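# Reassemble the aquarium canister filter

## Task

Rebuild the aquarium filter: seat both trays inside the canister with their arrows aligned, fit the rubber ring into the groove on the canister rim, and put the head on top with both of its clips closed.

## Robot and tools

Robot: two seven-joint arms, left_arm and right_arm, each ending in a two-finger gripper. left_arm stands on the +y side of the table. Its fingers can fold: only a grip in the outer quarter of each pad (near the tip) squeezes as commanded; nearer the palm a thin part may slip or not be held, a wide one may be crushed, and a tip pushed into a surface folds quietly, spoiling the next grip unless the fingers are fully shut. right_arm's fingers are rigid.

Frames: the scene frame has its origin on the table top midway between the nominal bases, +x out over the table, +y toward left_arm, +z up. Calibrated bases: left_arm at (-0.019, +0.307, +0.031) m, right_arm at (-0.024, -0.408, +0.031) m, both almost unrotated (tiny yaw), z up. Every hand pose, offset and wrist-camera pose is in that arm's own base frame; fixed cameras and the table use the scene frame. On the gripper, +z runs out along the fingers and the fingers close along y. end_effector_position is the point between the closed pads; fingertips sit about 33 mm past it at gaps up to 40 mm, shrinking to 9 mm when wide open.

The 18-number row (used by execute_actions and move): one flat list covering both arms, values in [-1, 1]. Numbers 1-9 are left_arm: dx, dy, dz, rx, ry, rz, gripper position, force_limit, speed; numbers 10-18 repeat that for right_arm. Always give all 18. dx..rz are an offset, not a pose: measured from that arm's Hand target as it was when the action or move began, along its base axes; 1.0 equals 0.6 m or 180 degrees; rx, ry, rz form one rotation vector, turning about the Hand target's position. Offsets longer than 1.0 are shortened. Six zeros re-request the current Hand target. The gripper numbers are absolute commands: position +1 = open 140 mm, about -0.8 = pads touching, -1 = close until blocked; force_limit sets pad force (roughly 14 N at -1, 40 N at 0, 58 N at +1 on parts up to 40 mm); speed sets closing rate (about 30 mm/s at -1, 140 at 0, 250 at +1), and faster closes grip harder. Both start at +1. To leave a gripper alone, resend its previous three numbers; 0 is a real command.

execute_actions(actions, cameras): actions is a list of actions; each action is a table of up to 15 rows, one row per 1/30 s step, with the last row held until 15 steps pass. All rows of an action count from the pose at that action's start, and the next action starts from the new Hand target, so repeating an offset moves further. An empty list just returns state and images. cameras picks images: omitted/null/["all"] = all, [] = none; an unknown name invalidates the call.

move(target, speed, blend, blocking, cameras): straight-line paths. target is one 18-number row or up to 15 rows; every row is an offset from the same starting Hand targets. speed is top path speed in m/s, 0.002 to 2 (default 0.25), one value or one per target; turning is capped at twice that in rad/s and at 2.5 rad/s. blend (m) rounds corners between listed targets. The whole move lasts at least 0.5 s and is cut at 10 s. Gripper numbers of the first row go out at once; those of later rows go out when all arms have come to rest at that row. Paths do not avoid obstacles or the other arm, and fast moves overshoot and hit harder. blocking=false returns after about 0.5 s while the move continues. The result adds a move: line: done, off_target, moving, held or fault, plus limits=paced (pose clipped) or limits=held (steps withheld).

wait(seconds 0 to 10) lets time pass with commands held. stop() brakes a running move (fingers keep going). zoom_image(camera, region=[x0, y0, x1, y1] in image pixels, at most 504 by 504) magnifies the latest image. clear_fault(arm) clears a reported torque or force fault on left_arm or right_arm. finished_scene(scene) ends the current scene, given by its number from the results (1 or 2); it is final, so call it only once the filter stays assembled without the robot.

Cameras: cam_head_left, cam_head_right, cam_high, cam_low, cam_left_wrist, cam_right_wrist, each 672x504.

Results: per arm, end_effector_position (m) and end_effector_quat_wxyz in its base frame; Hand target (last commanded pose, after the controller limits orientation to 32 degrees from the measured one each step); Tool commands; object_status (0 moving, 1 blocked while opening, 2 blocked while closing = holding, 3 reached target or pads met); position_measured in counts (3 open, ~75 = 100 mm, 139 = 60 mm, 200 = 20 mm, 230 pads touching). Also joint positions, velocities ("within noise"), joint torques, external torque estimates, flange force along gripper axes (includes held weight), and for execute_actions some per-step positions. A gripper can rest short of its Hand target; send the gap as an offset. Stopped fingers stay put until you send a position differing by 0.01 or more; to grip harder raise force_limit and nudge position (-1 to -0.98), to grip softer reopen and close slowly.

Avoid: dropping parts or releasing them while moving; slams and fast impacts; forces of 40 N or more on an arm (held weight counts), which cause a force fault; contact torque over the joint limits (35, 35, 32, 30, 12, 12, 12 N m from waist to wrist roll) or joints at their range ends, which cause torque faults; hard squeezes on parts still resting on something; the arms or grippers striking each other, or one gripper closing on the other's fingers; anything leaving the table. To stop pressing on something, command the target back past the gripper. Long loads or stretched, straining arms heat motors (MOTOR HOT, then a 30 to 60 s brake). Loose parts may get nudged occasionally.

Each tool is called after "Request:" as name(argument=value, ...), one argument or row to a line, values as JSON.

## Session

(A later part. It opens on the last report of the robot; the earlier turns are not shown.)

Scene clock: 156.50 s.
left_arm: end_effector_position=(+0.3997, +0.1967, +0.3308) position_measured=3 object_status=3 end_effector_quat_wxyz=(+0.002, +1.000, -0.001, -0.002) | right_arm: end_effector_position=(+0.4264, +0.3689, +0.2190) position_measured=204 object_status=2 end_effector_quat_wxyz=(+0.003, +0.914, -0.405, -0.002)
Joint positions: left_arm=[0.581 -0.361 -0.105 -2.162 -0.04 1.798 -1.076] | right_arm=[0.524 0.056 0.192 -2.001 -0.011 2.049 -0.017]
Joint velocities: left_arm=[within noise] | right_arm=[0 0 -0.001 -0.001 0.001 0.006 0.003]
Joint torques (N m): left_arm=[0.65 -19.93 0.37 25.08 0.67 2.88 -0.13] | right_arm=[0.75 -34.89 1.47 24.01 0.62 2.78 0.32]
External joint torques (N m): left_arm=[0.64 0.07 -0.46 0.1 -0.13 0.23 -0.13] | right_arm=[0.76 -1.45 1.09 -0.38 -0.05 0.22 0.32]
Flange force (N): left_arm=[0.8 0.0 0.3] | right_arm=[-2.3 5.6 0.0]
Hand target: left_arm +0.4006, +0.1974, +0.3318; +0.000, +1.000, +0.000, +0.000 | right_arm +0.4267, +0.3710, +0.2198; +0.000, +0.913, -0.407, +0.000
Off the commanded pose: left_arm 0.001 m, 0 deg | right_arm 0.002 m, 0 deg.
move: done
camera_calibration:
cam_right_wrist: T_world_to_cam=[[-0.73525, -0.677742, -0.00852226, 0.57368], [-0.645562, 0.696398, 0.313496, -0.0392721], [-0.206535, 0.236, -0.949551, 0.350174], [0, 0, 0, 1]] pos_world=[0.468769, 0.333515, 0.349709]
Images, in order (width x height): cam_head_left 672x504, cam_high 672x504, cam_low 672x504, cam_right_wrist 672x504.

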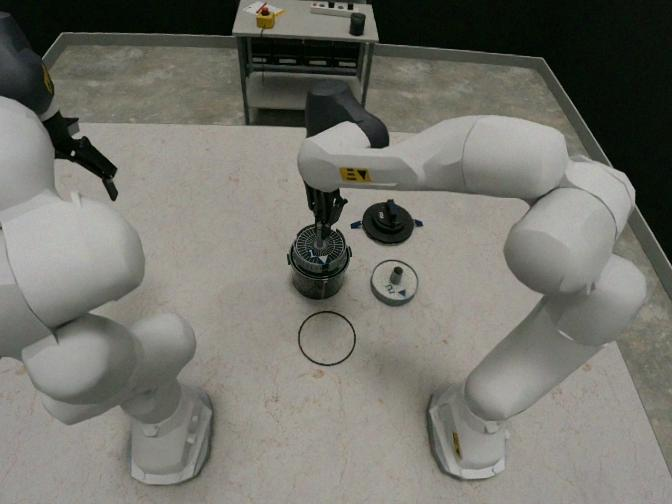

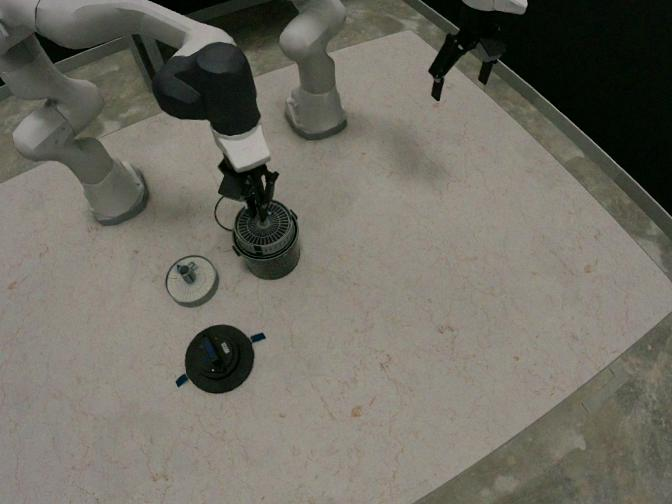

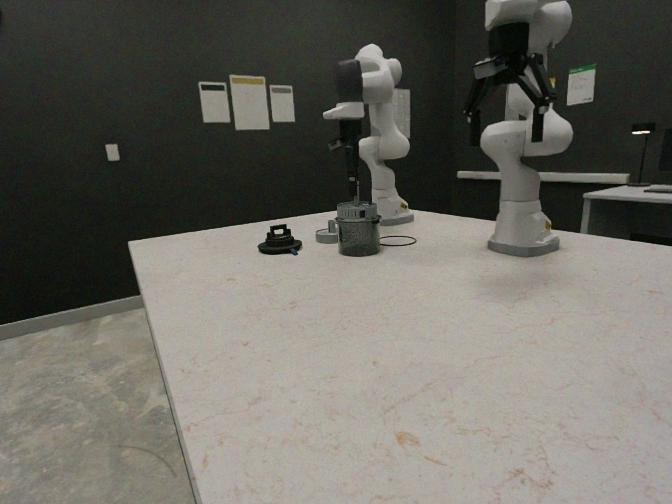

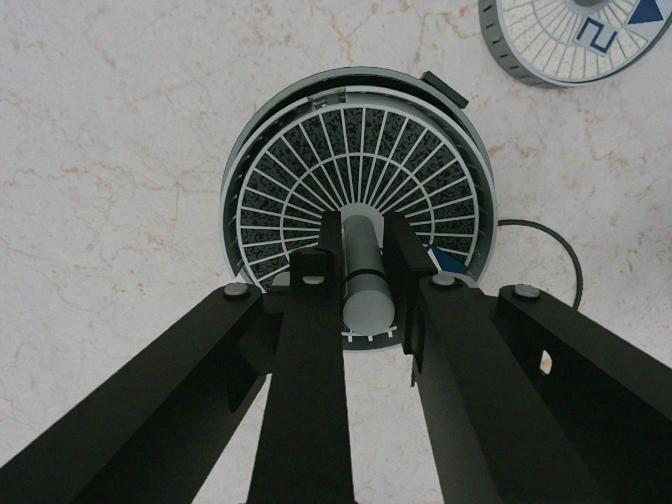

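Request:
move(
  target=[
    [0,0,0,0,0,0,1,1,1,-0.0062,0.0005,0,0,0,0,-1,-0.4,-1],
    [0,0,0,0,0,0,1,1,1,-0.0062,0.0005,-0.07,0,0,0,-1,-0.4,-1],
  ],
  speed=0.06,
  cameras=["cam_right_wrist","cam_low","cam_high","cam_head_left"],
)

Request:
zoom_image(
  camera="cam_low",
  region=[320, 170, 400, 270],
)

Request:
zoom_image(
  camera="cam_head_left",
  region=[270, 200, 370, 310],
)

Scene clock: 168.20 s.
left_arm: end_effector_position=(+0.3997, +0.1967, +0.3308) position_measured=3 object_status=3 end_effector_quat_wxyz=(+0.002, +1.000, -0.001, -0.002) | right_arm: end_effector_position=(+0.4223, +0.3694, +0.1777) position_measured=204 object_status=2 end_effector_quat_wxyz=(+0.002, +0.914, -0.405, -0.002)
Joint positions: left_arm=[0.581 -0.361 -0.105 -2.162 -0.04 1.798 -1.076] | right_arm=[0.528 0.088 0.193 -2.071 -0.017 2.152 -0.006]
Joint velocities: left_arm=[within noise] | right_arm=[0.001 0 0 -0.001 0 0.003 0.003]
Joint torques (N m): left_arm=[0.66 -19.91 0.35 25.09 0.67 2.88 -0.13] | right_arm=[1.04 -34.84 1.89 23.43 0.43 2.88 0.3]
External joint torques (N m): left_arm=[0.7 0.1 -0.42 0.12 -0.13 0.23 -0.13] | right_arm=[0.99 -1.04 1.22 -0.24 -0.2 0.33 0.3]
Flange force (N): left_arm=[0.9 -0.1 0.3] | right_arm=[-2.6 3.7 0.1]
Hand target: left_arm +0.4006, +0.1974, +0.3318; +0.000, +1.000, +0.000, +0.000 | right_arm +0.4230, +0.3713, +0.1778; +0.000, +0.913, -0.407, +0.000
Off the commanded pose: left_arm 0.001 m, 0 deg | right_arm 0.002 m, 0 deg.
move: done
camera_calibration:
cam_right_wrist: T_world_to_cam=[[-0.736126, -0.676783, -0.00913173, 0.570865], [-0.644466, 0.696725, 0.315021, -0.0302116], [-0.206838, 0.23778, -0.949041, 0.309443], [0, 0, 0, 1]] pos_world=[0.464763, 0.333821, 0.308404]
Images, in order (width x height): cam_head_left 672x504, cam_high 672x504, cam_low 672x504, cam_right_wrist 672x504.

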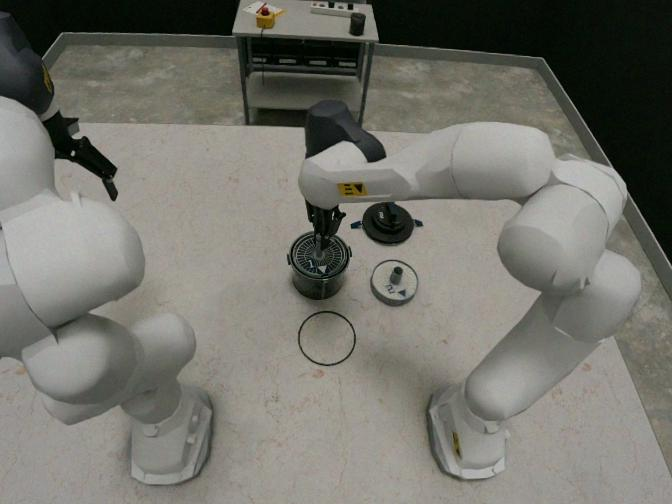

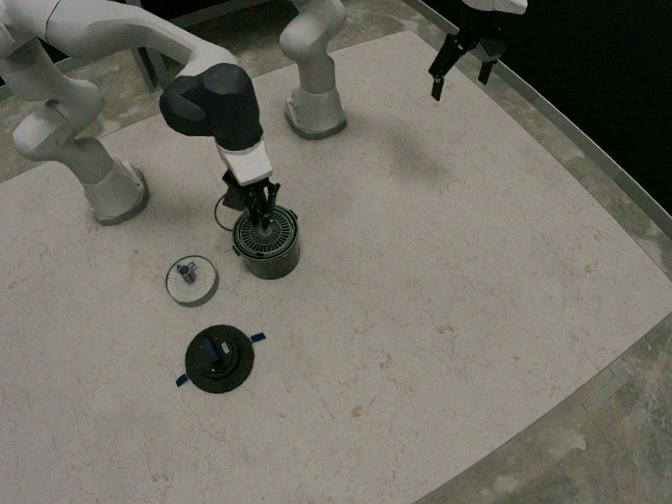

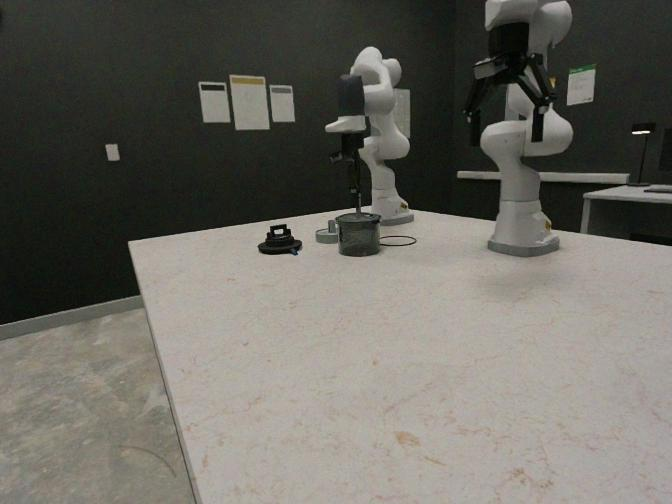

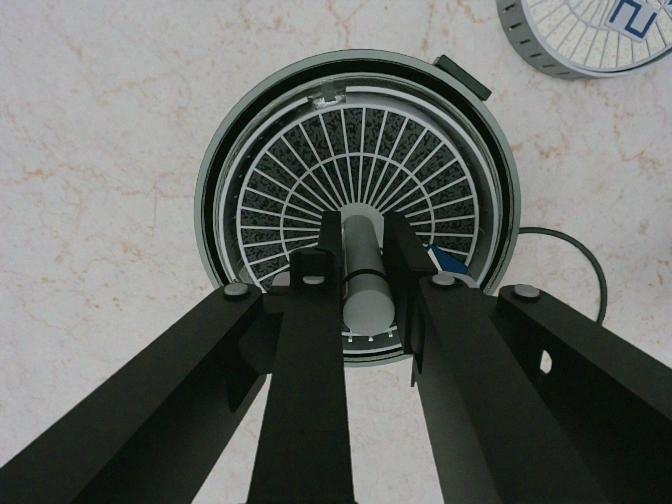

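Scaled by 5.040 from the camera's 672x504 image, which has a finer 960x720 frame.

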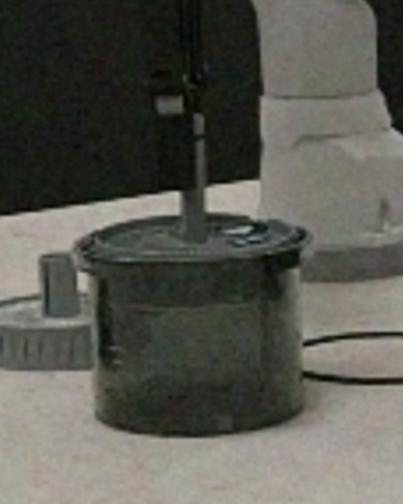

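Scaled by 4.582 from the camera's 672x504 image, which has a finer 960x720 frame.

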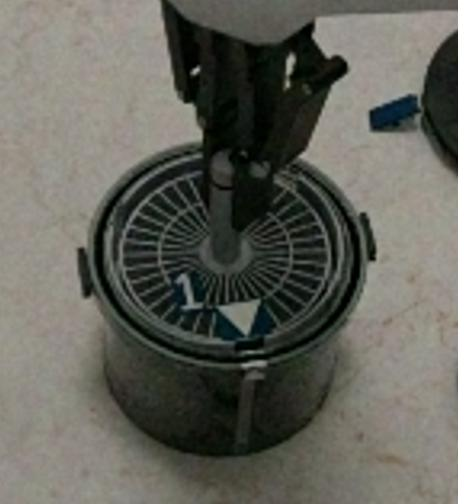

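Request:
move(
  target=[
    [0,0,0,0,0,0,1,1,1,0,0,-0.125,0,0,0,-1,-0.4,-1],
    [0,0,0,0,0,0,1,1,1,0,0,-0.148,0,0,0,-1,-0.4,-1],
  ],
  speed=[0.06,0.025],
  cameras=["cam_right_wrist","cam_low","cam_high","cam_head_left"],
)

Request:
zoom_image(
  camera="cam_head_left",
  region=[270, 200, 370, 310],
)

Scene clock: 176.20 s.
left_arm: end_effector_position=(+0.3997, +0.1967, +0.3308) position_measured=3 object_status=3 end_effector_quat_wxyz=(+0.002, +1.000, -0.001, -0.002) | right_arm: end_effector_position=(+0.4223, +0.3703, +0.0907) position_measured=204 object_status=2 end_effector_quat_wxyz=(+0.001, +0.915, -0.404, -0.002)
Joint positions: left_arm=[0.581 -0.361 -0.105 -2.162 -0.04 1.798 -1.076] | right_arm=[0.531 0.214 0.192 -2.153 -0.054 2.358 0.018]
Joint velocities: left_arm=[within noise] | right_arm=[0.001 0.001 0 -0.001 -0.001 0.003 0]
Joint torques (N m): left_arm=[0.67 -19.94 0.39 25.07 0.67 2.87 -0.13] | right_arm=[1.07 -35.46 2.57 20.86 0.2 3.16 0.38]
External joint torques (N m): left_arm=[0.59 -0.07 -0.51 0.16 -0.14 0.23 -0.13] | right_arm=[1 0.76 1.04 -1.05 -0.33 0.58 0.38]
Flange force (N): left_arm=[0.6 0.3 0.2] | right_arm=[-2.7 2.1 3.5]
Hand target: left_arm +0.4006, +0.1974, +0.3318; +0.000, +1.000, +0.000, +0.000 | right_arm +0.4230, +0.3713, +0.0890; +0.000, +0.913, -0.407, +0.000
Off the commanded pose: left_arm 0.001 m, 0 deg | right_arm 0.002 m, 0 deg.
move: done
camera_calibration:
cam_right_wrist: T_world_to_cam=[[-0.73464, -0.678374, -0.0106681, 0.570654], [-0.646483, 0.695161, 0.314341, -0.00186986], [-0.205825, 0.237824, -0.94925, 0.226204], [0, 0, 0, 1]] pos_world=[0.464575, 0.33462, 0.2214]
Images, in order (width x height): cam_head_left 672x504, cam_high 672x504, cam_low 672x504, cam_right_wrist 672x504.

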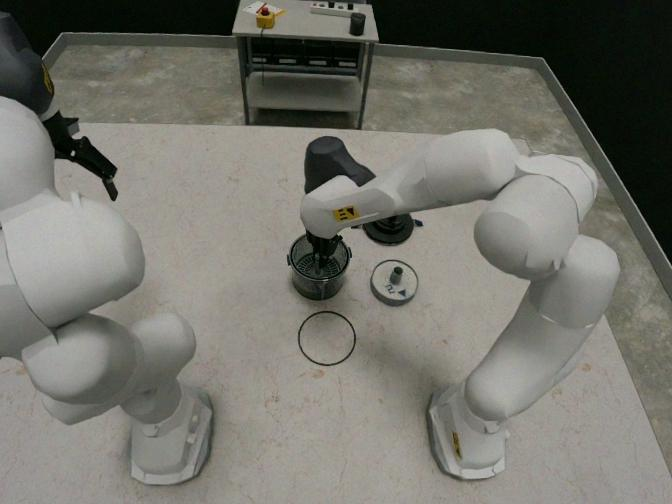

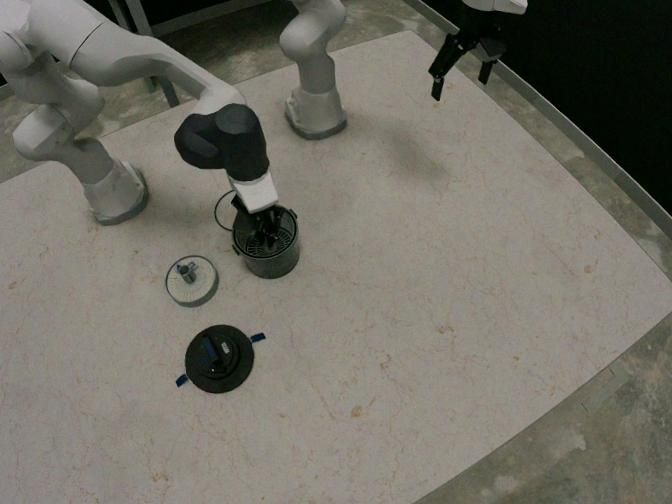

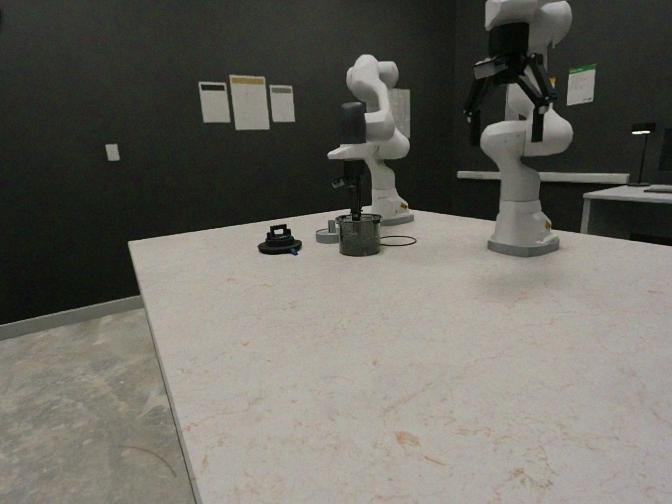

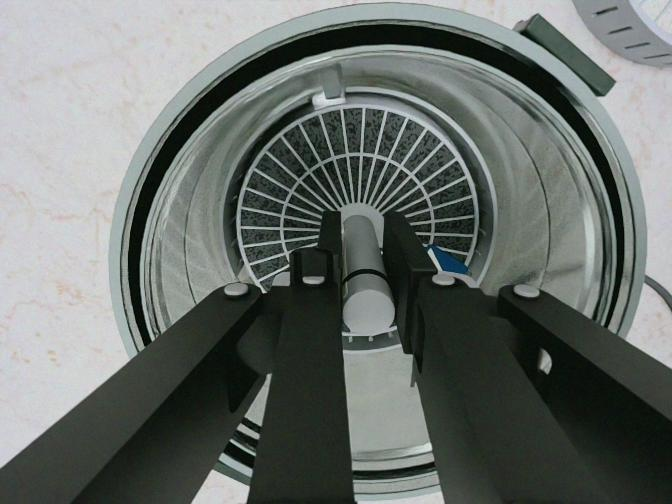

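Scaled by 4.582 from the camera's 672x504 image, which has a finer 960x720 frame.

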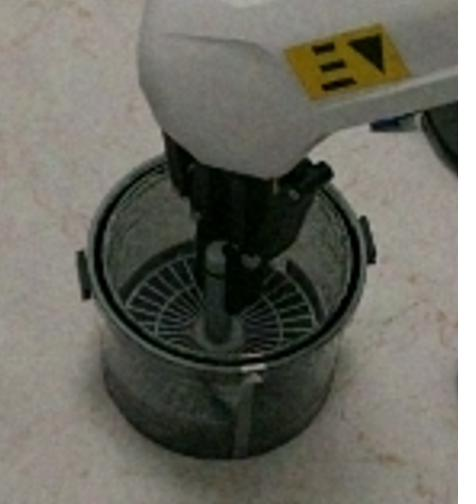

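Request:
move(
  target=[
    [0,0,0,0,0,0,1,1,1,0,0,0.0018,0,0,0,-0.5,-0.4,-1],
    [0,0,0,0,0,0,1,1,1,0,0,0.0018,0,0,0,-0.5,-0.4,-1],
    [0,0,0,0,0,0,1,1,1,0,0,0.25,0,0,0,-0.5,-0.4,-1],
    [0,0,0,0,0,0,1,1,1,0.03,0.03,0.31,0,0,0.267,0.6,1,0],
  ],
  speed=[0.05,0.05,0.15,0.25],
  cameras=["cam_right_wrist"],
)

Scene clock: 188.70 s.
left_arm: end_effector_position=(+0.3997, +0.1967, +0.3308) position_measured=3 object_status=3 end_effector_quat_wxyz=(+0.002, +1.000, -0.001, -0.002) | right_arm: end_effector_position=(+0.4424, +0.3894, +0.2762) position_measured=53 object_status=0 end_effector_quat_wxyz=(+0.000, +1.000, -0.003, +0.003)
Joint positions: left_arm=[0.581 -0.361 -0.105 -2.162 -0.04 1.798 -1.076] | right_arm=[0.508 0.09 0.224 -1.812 -0.024 1.904 -0.826]
Joint torques (N m): left_arm=[0.65 -19.94 0.39 25.04 0.67 2.88 -0.15] | right_arm=[0.33 -35.2 1.76 24.88 1.05 2.38 -0.23]
External joint torques (N m): left_arm=[0.6 0.06 -0.49 0.04 -0.14 0.23 -0.15] | right_arm=[0.33 -0.23 1.02 -0.12 0.29 -0.29 -0.23]
Flange force (N): left_arm=[0.7 0.2 0.5] | right_arm=[-1.3 0.3 -0.6]
Hand target: left_arm +0.4006, +0.1974, +0.3318; +0.000, +1.000, +0.000, +0.000 | right_arm +0.4410, +0.3893, +0.2750; +0.000, +1.000, +0.000, +0.000
Off the commanded pose: left_arm 0.001 m, 0 deg | right_arm 0.002 m, 0 deg.
move: done
camera_calibration:
cam_right_wrist: T_world_to_cam=[[0.00192764, -0.999881, -0.0152988, 0.400999], [-0.951585, -0.00653666, 0.307317, 0.349654], [-0.30738, 0.0139657, -0.951484, 0.53455], [0, 0, 0, 1]] pos_world=[0.496263, 0.395771, 0.407297]
Images, in order (width x height): cam_right_wrist 672x504.

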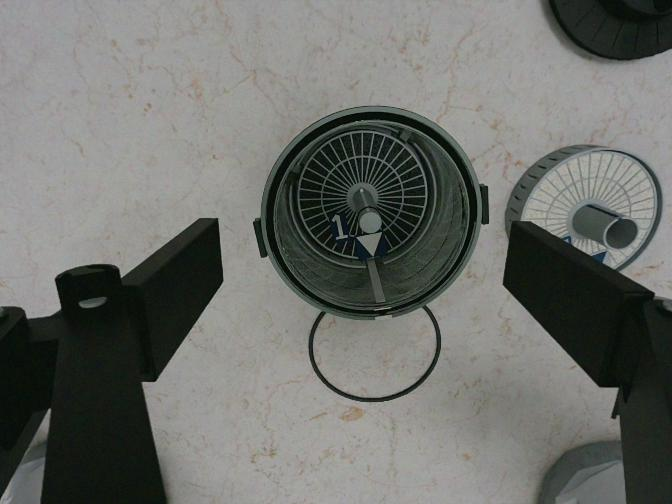

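Request:
move(
  target=[0,0,0,0,0,0,1,1,1,-0.005,-0.382,-0.042,0,0,0,0.4,1,0],
  speed=0.3,
  cameras=["cam_right_wrist"],
)

Request:
zoom_image(
  camera="cam_right_wrist",
  region=[230, 110, 470, 350],
)

Scene clock: 202.57 s.
left_arm: end_effector_position=(+0.3997, +0.1967, +0.3308) position_measured=3 object_status=3 end_effector_quat_wxyz=(+0.002, +1.000, -0.001, -0.002) | right_arm: end_effector_position=(+0.4369, +0.1604, +0.2490) position_measured=78 object_status=3 end_effector_quat_wxyz=(+0.001, +1.000, -0.004, -0.003)
Joint positions: left_arm=[0.581 -0.361 -0.105 -2.162 -0.04 1.798 -1.076] | right_arm=[0.374 -0.264 -0.021 -2.281 -0.005 2.012 -1.207]
Joint velocities: left_arm=[within noise] | right_arm=[0 0 0 0 -0.001 -0.001 -0.005]
Joint torques (N m): left_arm=[0.67 -19.93 0.35 25.04 0.67 2.89 -0.09] | right_arm=[0.76 -24.76 0.36 23.81 0.62 2.68 -0.27]
External joint torques (N m): left_arm=[0.77 0.11 -0.35 0.01 -0.13 0.23 -0.09] | right_arm=[0.83 -1.78 0.51 -0.71 -0.14 0.06 -0.28]
Flange force (N): left_arm=[0.5 -0.2 0.6] | right_arm=[-7.4 2.0 0.2]
Hand target: left_arm +0.4006, +0.1974, +0.3318; +0.000, +1.000, +0.000, +0.000 | right_arm +0.4380, +0.1601, +0.2498; +0.000, +1.000, +0.000, +0.000
Off the commanded pose: left_arm 0.001 m, 0 deg | right_arm 0.001 m, 1 deg.
move: done
camera_calibration:
cam_right_wrist: T_world_to_cam=[[-0.00146931, -0.999906, -0.01365, 0.172749], [-0.948153, -0.00294511, 0.317801, 0.346594], [-0.317811, 0.0134092, -0.948059, 0.513969], [0, 0, 0, 1]] pos_world=[0.492222, 0.166861, 0.379483]
Images, in order (width x height): cam_right_wrist 672x504.

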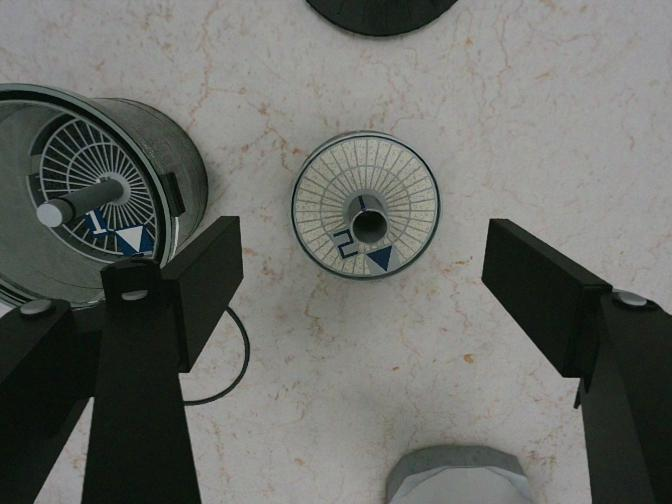

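Scaled by 2.100 from the camera's 672x504 image, which has a finer 960x720 frame.

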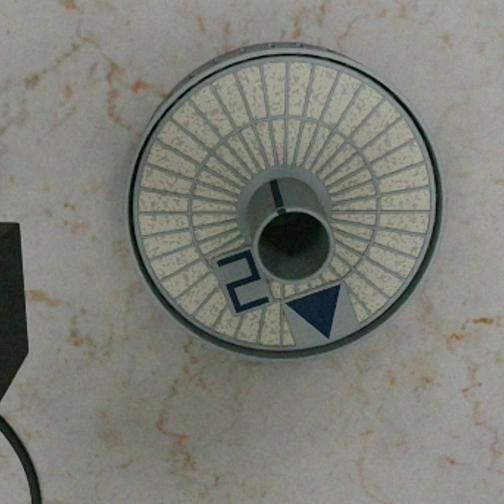

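Request:
move(
  target=[
    [0,0,0,0,0,0,1,1,1,-0.0395,-0.0207,-0.18,0,0,0.058,0,0,0],
    [0,0,0,0,0,0,1,1,1,-0.0395,-0.0207,-0.317,0,0,0.058,0,0,0],
  ],
  speed=[0.2,0.1],
  cameras=["cam_right_wrist"],
)

Scene clock: 230.13 s.
left_arm: end_effector_position=(+0.3997, +0.1967, +0.3308) position_measured=3 object_status=3 end_effector_quat_wxyz=(+0.002, +1.000, -0.001, -0.002) | right_arm: end_effector_position=(+0.4134, +0.1472, +0.0601) position_measured=129 object_status=3 end_effector_quat_wxyz=(+0.001, +0.996, +0.089, -0.001)
Joint positions: left_arm=[0.581 -0.361 -0.105 -2.162 -0.04 1.798 -1.076] | right_arm=[0.397 -0.04 -0.054 -2.592 -0.008 2.548 -1.4]
Joint velocities: left_arm=[within noise] | right_arm=[-0.001 0 0 0 -0.001 0.004 -0.005]
Joint torques (N m): left_arm=[0.63 -19.89 0.39 25.05 0.68 2.88 -0.14] | right_arm=[0.33 -26 0.97 18.88 0.81 2.78 -0.21]
External joint torques (N m): left_arm=[0.6 0.09 -0.47 0.05 -0.13 0.22 -0.14] | right_arm=[0.26 0.14 0.89 -0.8 0.33 0.12 -0.21]
Flange force (N): left_arm=[0.8 0.1 0.5] | right_arm=[-2.3 -0.5 1.1]
Hand target: left_arm +0.4006, +0.1974, +0.3318; +0.000, +1.000, +0.000, +0.000 | right_arm +0.4143, +0.1477, +0.0596; +0.000, +0.996, +0.091, +0.000
Off the commanded pose: left_arm 0.001 m, 0 deg | right_arm 0.001 m, 0 deg.
move: done
camera_calibration:
cam_right_wrist: T_world_to_cam=[[0.183898, -0.982871, -0.0121334, 0.0777199], [-0.932112, -0.178292, 0.315246, 0.403623], [-0.312009, -0.0466633, -0.948932, 0.33405], [0, 0, 0, 1]] pos_world=[0.466156, 0.163939, 0.190693]
Images, in order (width x height): cam_right_wrist 672x504.

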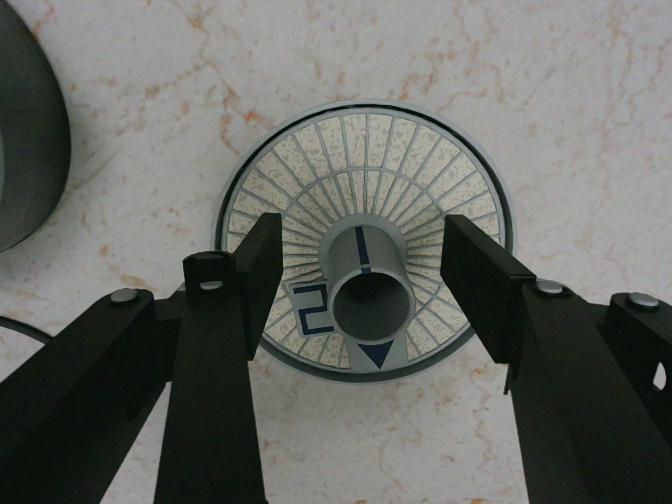

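Request:
execute_actions(
  actions=[
    [[0,0,0,0,0,0,1,1,1,0,0,0,0,0,0,-1,0,-1]],
    [[0,0,0,0,0,0,1,1,1,0,0,0,0,0,0,-1,0,-1]],
    [[0,0,0,0,0,0,1,1,1,0,0,0,0,0,0,-1,0,-1]],
    [[0,0,0,0,0,0,1,1,1,0,0,0,0,0,0,-1,0,-1]],
  ],
  cameras=["cam_right_wrist"],
)

Scene clock: 240.17 s.
left_arm: end_effector_position=(+0.3997, +0.1967, +0.3308) position_measured=3 object_status=3 end_effector_quat_wxyz=(+0.002, +1.000, -0.001, -0.002) | right_arm: end_effector_position=(+0.4139, +0.1475, +0.0603) position_measured=184 object_status=2 end_effector_quat_wxyz=(+0.001, +0.996, +0.090, -0.001)
Joint positions: left_arm=[0.581 -0.361 -0.105 -2.162 -0.04 1.798 -1.077] | right_arm=[0.397 -0.04 -0.054 -2.591 -0.007 2.549 -1.402]
Joint torques (N m): left_arm=[0.66 -19.91 0.38 25.04 0.68 2.86 -0.15] | right_arm=[0.3 -25.75 0.92 18.46 0.68 2.66 -0.22]
External joint torques (N m): left_arm=[0.68 0.15 -0.42 -0.01 -0.12 0.2 -0.15] | right_arm=[0.24 0.37 0.84 -1.16 0.2 0 -0.22]
External joint torques at the end of the 1st action: left_arm=[0.6 0.03 -0.48 0.07 -0.15 0.23 -0.15] | right_arm=[0.23 0.03 0.87 -0.96 0.27 0 -0.23]
External joint torques at the end of the 2nd action: left_arm=[0.62 -0.05 -0.48 0.11 -0.15 0.23 -0.1] | right_arm=[0.34 0.06 0.98 -0.79 0.28 0 -0.27]
External joint torques at the end of the 3rd action: left_arm=[0.69 -0.06 -0.47 0.11 -0.14 0.24 -0.12] | right_arm=[0.41 0.74 1.02 -1.25 0.19 0 -0.11]
Flange force (N): left_arm=[0.7 0.0 0.6] | right_arm=[-2.8 -0.4 1.5]
Flange force at the end of the 1st action (N): left_arm=[0.7 0.2 0.4] | right_arm=[-3.0 -0.3 0.6]
Flange force at the end of the 2nd action (N): left_arm=[0.5 0.2 0.3] | right_arm=[-2.4 -0.6 0.6]
Flange force at the end of the 3rd action (N): left_arm=[0.5 0.2 0.3] | right_arm=[-2.3 -1.1 2.5]
Hand target: left_arm +0.4006, +0.1974, +0.3318; +0.000, +1.000, +0.000, +0.000 | right_arm +0.4143, +0.1477, +0.0596; +0.000, +0.996, +0.091, +0.000
Off the commanded pose: left_arm 0.001 m, 0 deg | right_arm 0.001 m, 0 deg.
Step readings (end_effector_position of left_arm | right_arm; steps 1 to 15: 1st action; 16 to 30: 2nd action; 31 to 45: 3rd action; 46 to 60: 4th action):
0: (+0.3997, +0.1967, +0.3308) | (+0.4137, +0.1474, +0.0601)
1: (+0.3997, +0.1967, +0.3308) | (+0.4137, +0.1474, +0.0601)
2: (+0.3997, +0.1967, +0.3308) | (+0.4137, +0.1474, +0.0601)
4: (+0.3997, +0.1967, +0.3308) | (+0.4137, +0.1474, +0.0601)
8: (+0.3997, +0.1967, +0.3308) | (+0.4137, +0.1474, +0.0601)
15: (+0.3997, +0.1967, +0.3308) | (+0.4137, +0.1474, +0.0601)
16: (+0.3997, +0.1967, +0.3308) | (+0.4137, +0.1474, +0.0601)
17: (+0.3997, +0.1967, +0.3308) | (+0.4137, +0.1474, +0.0601)
19: (+0.3997, +0.1967, +0.3308) | (+0.4137, +0.1474, +0.0601)
23: (+0.3997, +0.1967, +0.3308) | (+0.4137, +0.1474, +0.0601)
30: (+0.3997, +0.1967, +0.3308) | (+0.4137, +0.1474, +0.0601)
31: (+0.3997, +0.1967, +0.3308) | (+0.4137, +0.1474, +0.0601)
32: (+0.3997, +0.1967, +0.3308) | (+0.4137, +0.1474, +0.0601)
34: (+0.3997, +0.1967, +0.3308) | (+0.4137, +0.1474, +0.0601)
38: (+0.3997, +0.1967, +0.3308) | (+0.4138, +0.1474, +0.0602)
45: (+0.3997, +0.1967, +0.3308) | (+0.4139, +0.1475, +0.0603)
46: (+0.3997, +0.1967, +0.3308) | (+0.4139, +0.1475, +0.0603)
47: (+0.3997, +0.1967, +0.3308) | (+0.4139, +0.1475, +0.0603)
49: (+0.3997, +0.1967, +0.3308) | (+0.4139, +0.1475, +0.0603)
53: (+0.3997, +0.1967, +0.3308) | (+0.4139, +0.1475, +0.0603)
60: (+0.3997, +0.1967, +0.3308) | (+0.4139, +0.1475, +0.0603)
camera_calibration:
cam_right_wrist: T_world_to_cam=[[0.185776, -0.982511, -0.0126648, 0.0770172], [-0.932134, -0.180299, 0.314037, 0.404517], [-0.310828, -0.0465353, -0.949326, 0.333975], [0, 0, 0, 1]] pos_world=[0.466565, 0.164146, 0.190994]
Images, in order (width x height): cam_right_wrist 672x504.

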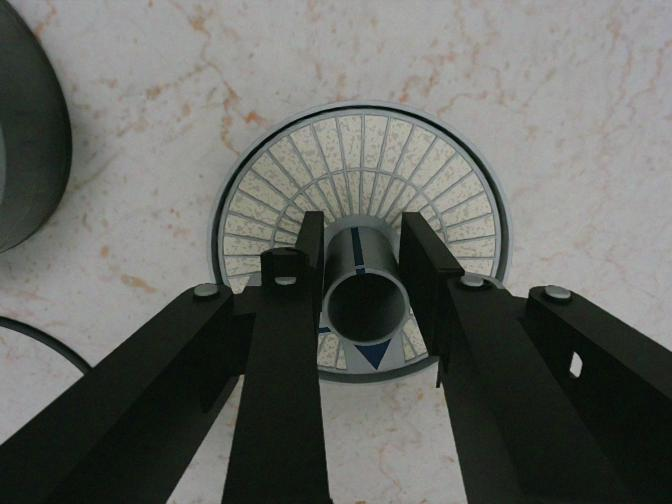

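Request:
move(
  target=[
    [0,0,0,0,0,0,1,1,1,0,0,0.317,0,0,0,-1,0,-1],
    [0,0,0,0,0,0,1,1,1,0.0198,0.3825,0.317,0,0,-0.058,-1,0,-1],
  ],
  speed=[0.15,0.25],
  blend=0.03,
)

Request:
zoom_image(
  camera="cam_low",
  region=[320, 170, 400, 270],
)

Request:
zoom_image(
  camera="cam_high",
  region=[210, 170, 330, 290],
)

Request:
zoom_image(
  camera="cam_head_left",
  region=[270, 200, 370, 310],
)

Scene clock: 253.50 s.
left_arm: end_effector_position=(+0.3997, +0.1967, +0.3308) position_measured=3 object_status=3 end_effector_quat_wxyz=(+0.002, +1.000, -0.001, -0.002) | right_arm: end_effector_position=(+0.4267, +0.3774, +0.2499) position_measured=184 object_status=2 end_effector_quat_wxyz=(-0.002, +1.000, +0.003, +0.000)
Joint positions: left_arm=[0.581 -0.361 -0.105 -2.162 -0.04 1.798 -1.077] | right_arm=[0.519 0.043 0.207 -1.937 -0.007 1.982 -0.849]
Joint velocities: left_arm=[within noise] | right_arm=[-0.002 0.001 0 0.001 0 -0.001 0.008]
Joint torques (N m): left_arm=[0.69 -19.87 0.41 25.07 0.66 2.89 -0.15] | right_arm=[0.68 -34.12 1.37 25.2 0.36 2.42 0.24]
External joint torques (N m): left_arm=[0.7 0.1 -0.39 0.13 -0.14 0.24 -0.15] | right_arm=[0.72 -0.85 1.06 0.41 -0.39 -0.24 0.24]
Flange force (N): left_arm=[0.9 -0.1 0.3] | right_arm=[-1.6 -1.3 -1.7]
Hand target: left_arm +0.4006, +0.1974, +0.3318; +0.000, +1.000, +0.000, +0.000 | right_arm +0.4262, +0.3772, +0.2498; +0.000, +1.000, +0.000, +0.000
Off the commanded pose: left_arm 0.001 m, 0 deg | right_arm 0.001 m, 0 deg.
move: done
camera_calibration:
cam_left_wrist: T_world_to_cam=[[-0.0136444, -0.999892, -0.00554559, 0.210764], [-0.940374, 0.0109467, 0.339965, 0.265036], [-0.339867, 0.00985354, -0.940422, 0.58856], [0, 0, 0, 1]] pos_world=[0.452141, 0.20204, 0.464561]
cam_right_wrist: T_world_to_cam=[[0.013792, -0.999741, -0.0180778, 0.384246], [-0.949692, -0.0187546, 0.312624, 0.345177], [-0.312882, 0.0128566, -0.949705, 0.507148], [0, 0, 0, 1]] pos_world=[0.48119, 0.3841, 0.380677]

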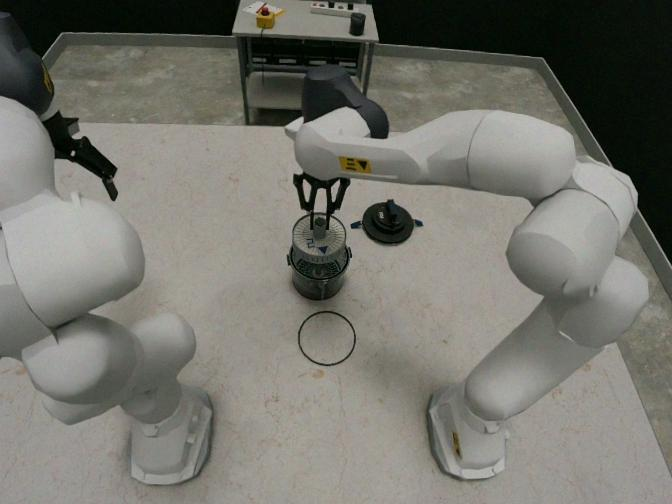

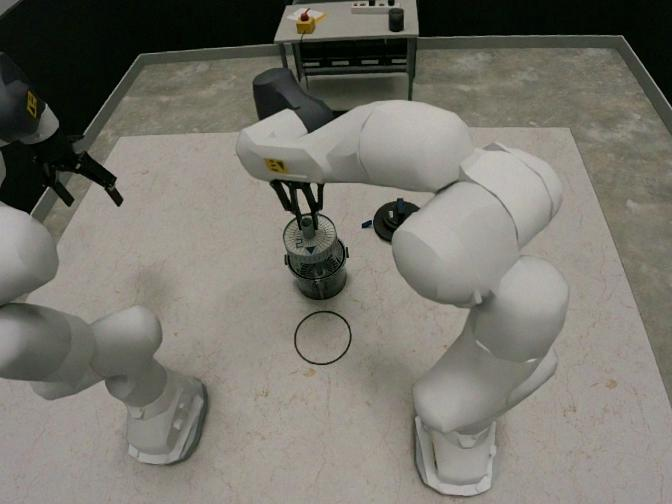

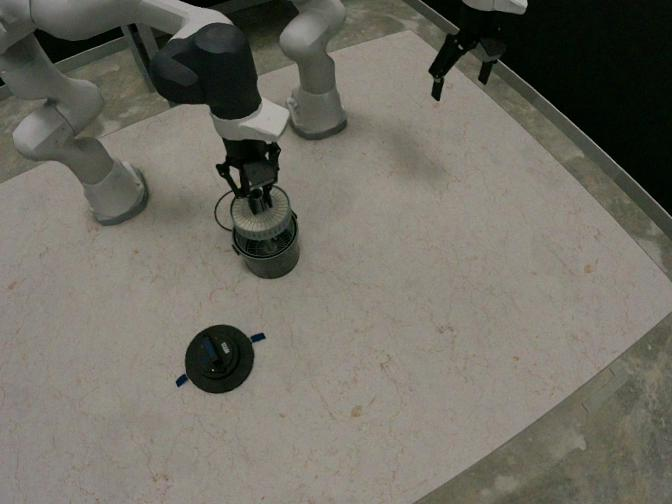

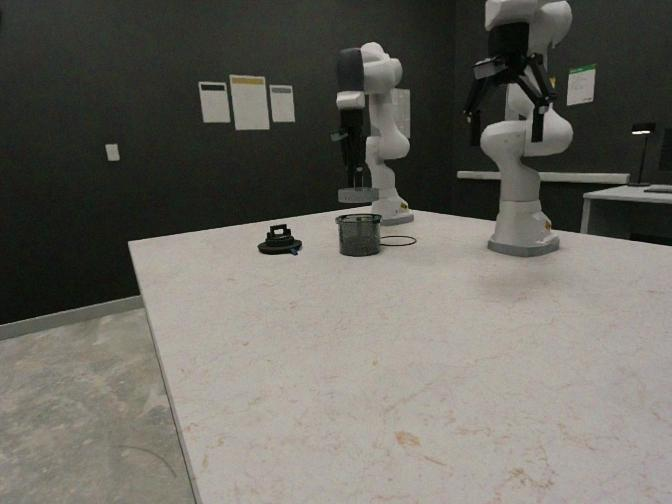

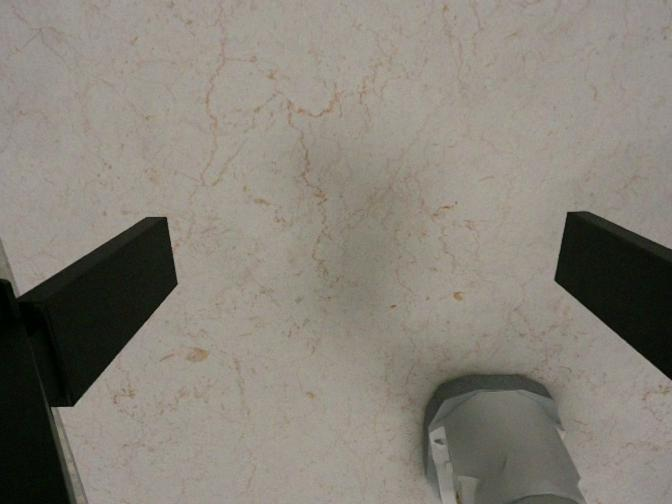

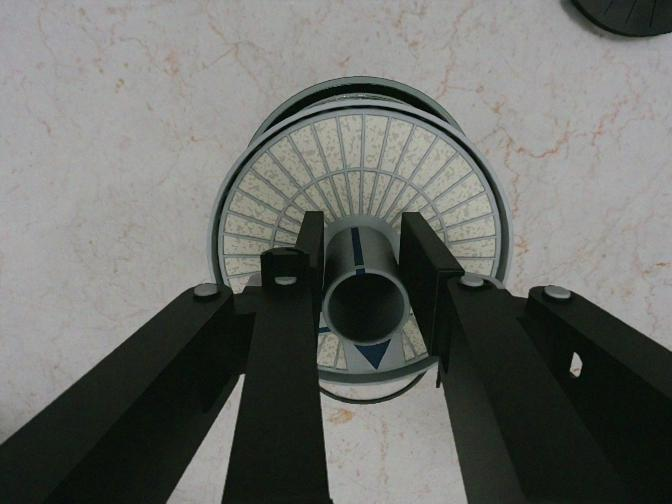

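Scaled by 5.040 from the camera's 672x504 image, which has a finer 960x720 frame.

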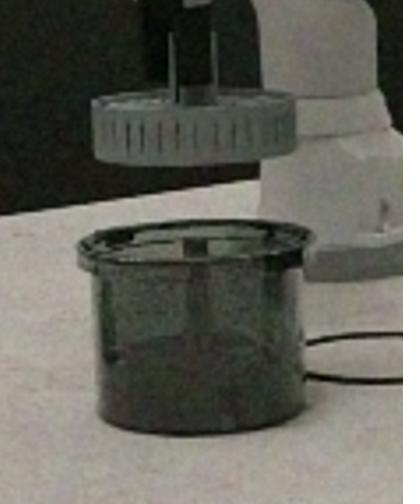

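Scaled by 4.200 from the camera's 672x504 image, which has a finer 960x720 frame.

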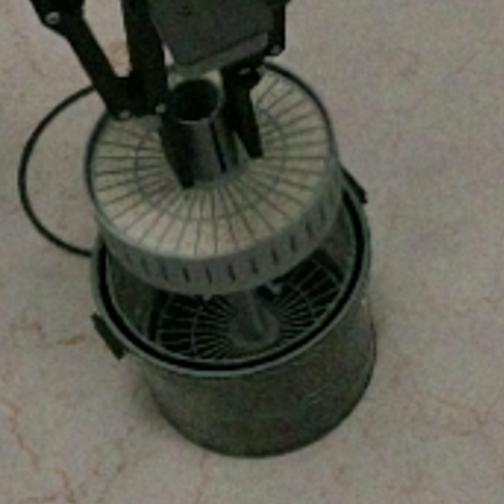

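Scaled by 4.582 from the camera's 672x504 image, which has a finer 960x720 frame.

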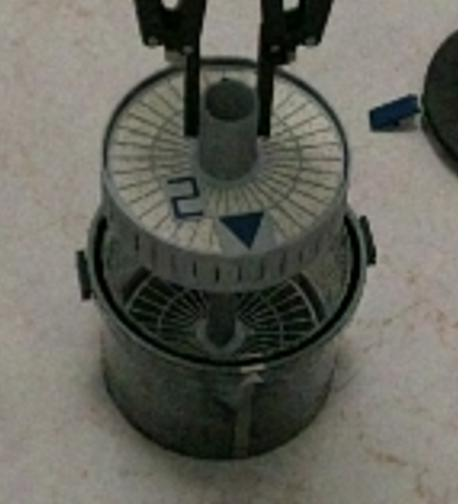

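Request:
move(
  target=[
    [0,0,0,0,0,0,1,1,1,0,-0.005,0,0,0,0,-1,0,-1],
    [0,0,0,0,0,0,1,1,1,0.0,-0.005,-0.087,0,0,0,-1,0,-1],
  ],
  speed=[0.05,0.1],
  cameras=["cam_right_wrist","cam_low","cam_high","cam_head_left"],
)

Request:
zoom_image(
  camera="cam_low",
  region=[320, 170, 400, 270],
)

Request:
zoom_image(
  camera="cam_high",
  region=[210, 170, 330, 290],
)

Request:
zoom_image(
  camera="cam_head_left",
  region=[270, 200, 370, 310],
)

Scene clock: 264.17 s.
left_arm: end_effector_position=(+0.3997, +0.1967, +0.3308) position_measured=3 object_status=3 end_effector_quat_wxyz=(+0.002, +1.000, -0.001, -0.002) | right_arm: end_effector_position=(+0.4239, +0.3741, +0.1968) position_measured=184 object_status=2 end_effector_quat_wxyz=(+0.001, +1.000, +0.004, -0.003)
Joint positions: left_arm=[0.581 -0.361 -0.105 -2.162 -0.04 1.798 -1.077] | right_arm=[0.519 0.081 0.207 -2.028 -0.016 2.101 -0.845]
Joint velocities: left_arm=[within noise] | right_arm=[0 0 0 0 0 0.005 -0.001]
Joint torques (N m): left_arm=[0.69 -19.94 0.39 25.05 0.67 2.88 -0.14] | right_arm=[0.27 -35.36 1.59 24.1 0.31 2.81 0.27]
External joint torques (N m): left_arm=[0.67 0.17 -0.46 -0.02 -0.13 0.21 -0.14] | right_arm=[0.26 -1.49 0.97 0 -0.39 0.19 0.27]
Flange force (N): left_arm=[0.8 0.1 0.6] | right_arm=[-4.1 1.5 -0.9]
Hand target: left_arm +0.4006, +0.1974, +0.3318; +0.000, +1.000, +0.000, +0.000 | right_arm +0.4262, +0.3742, +0.1976; +0.000, +1.000, +0.000, +0.000
Off the commanded pose: left_arm 0.001 m, 0 deg | right_arm 0.002 m, 1 deg.
move: done
camera_calibration:
cam_right_wrist: T_world_to_cam=[[0.0145997, -0.999815, -0.0125571, 0.378527], [-0.947597, -0.0178433, 0.31897, 0.356605], [-0.319135, 0.00724214, -0.947682, 0.460258], [0, 0, 0, 1]] pos_world=[0.479276, 0.381487, 0.327185]
Images, in order (width x height): cam_head_left 672x504, cam_high 672x504, cam_low 672x504, cam_right_wrist 672x504.

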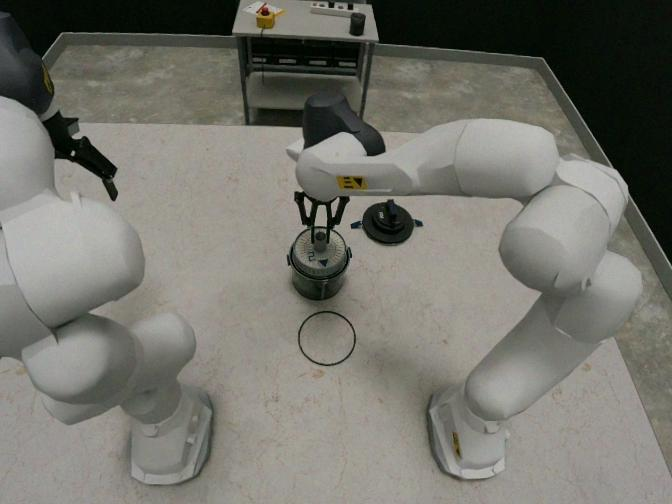

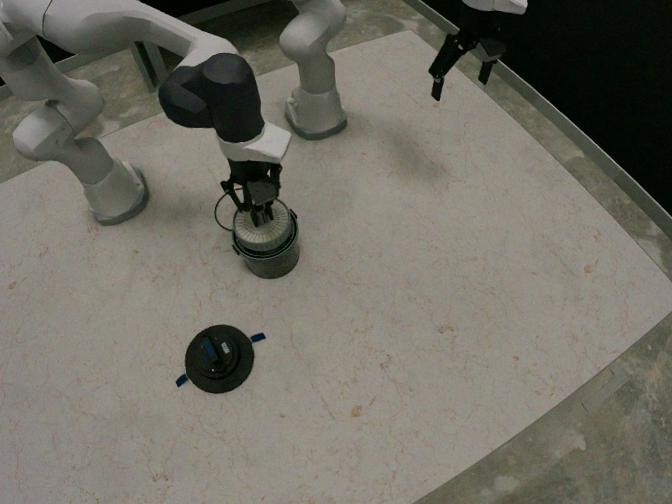

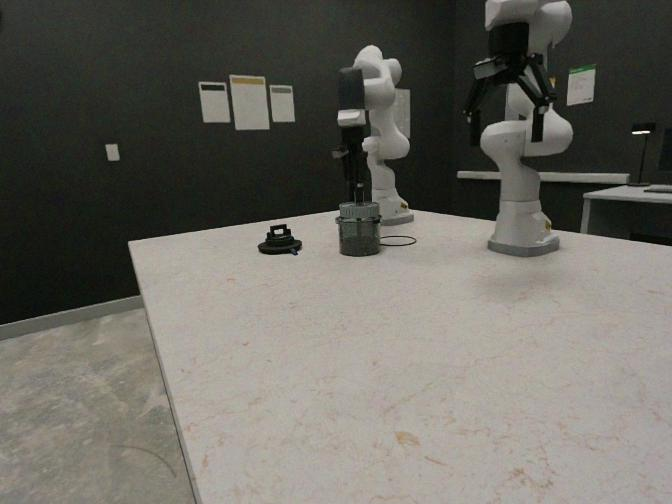

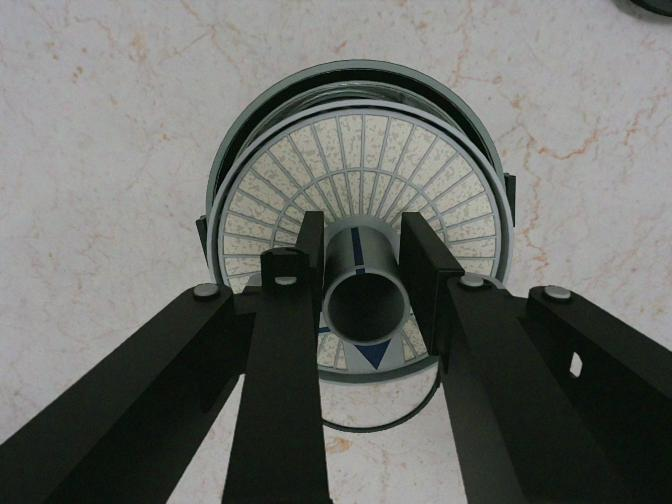

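Scaled by 5.040 from the camera's 672x504 image, which has a finer 960x720 frame.

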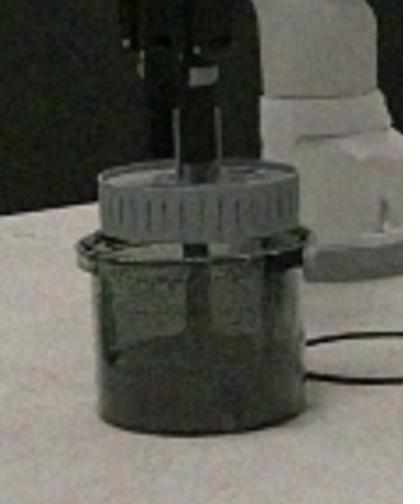

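Scaled by 4.200 from the camera's 672x504 image, which has a finer 960x720 frame.

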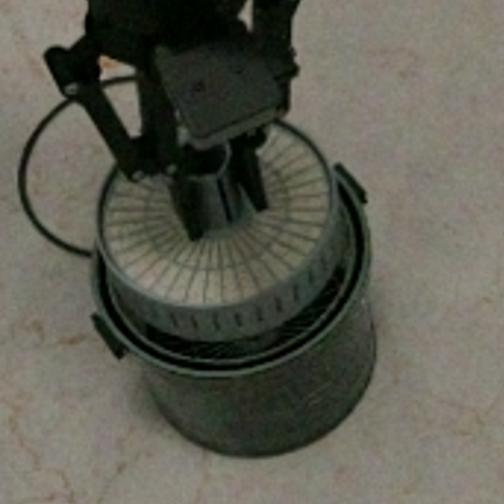

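Scaled by 4.582 from the camera's 672x504 image, which has a finer 960x720 frame.

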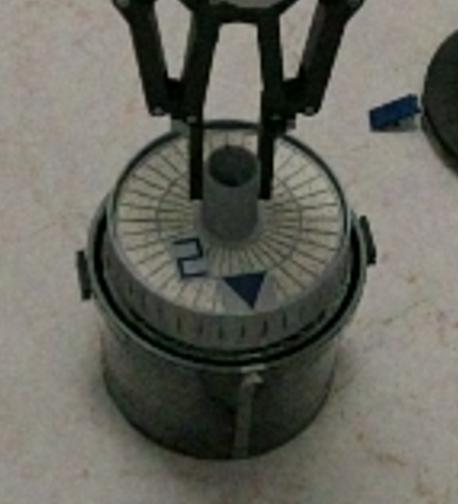

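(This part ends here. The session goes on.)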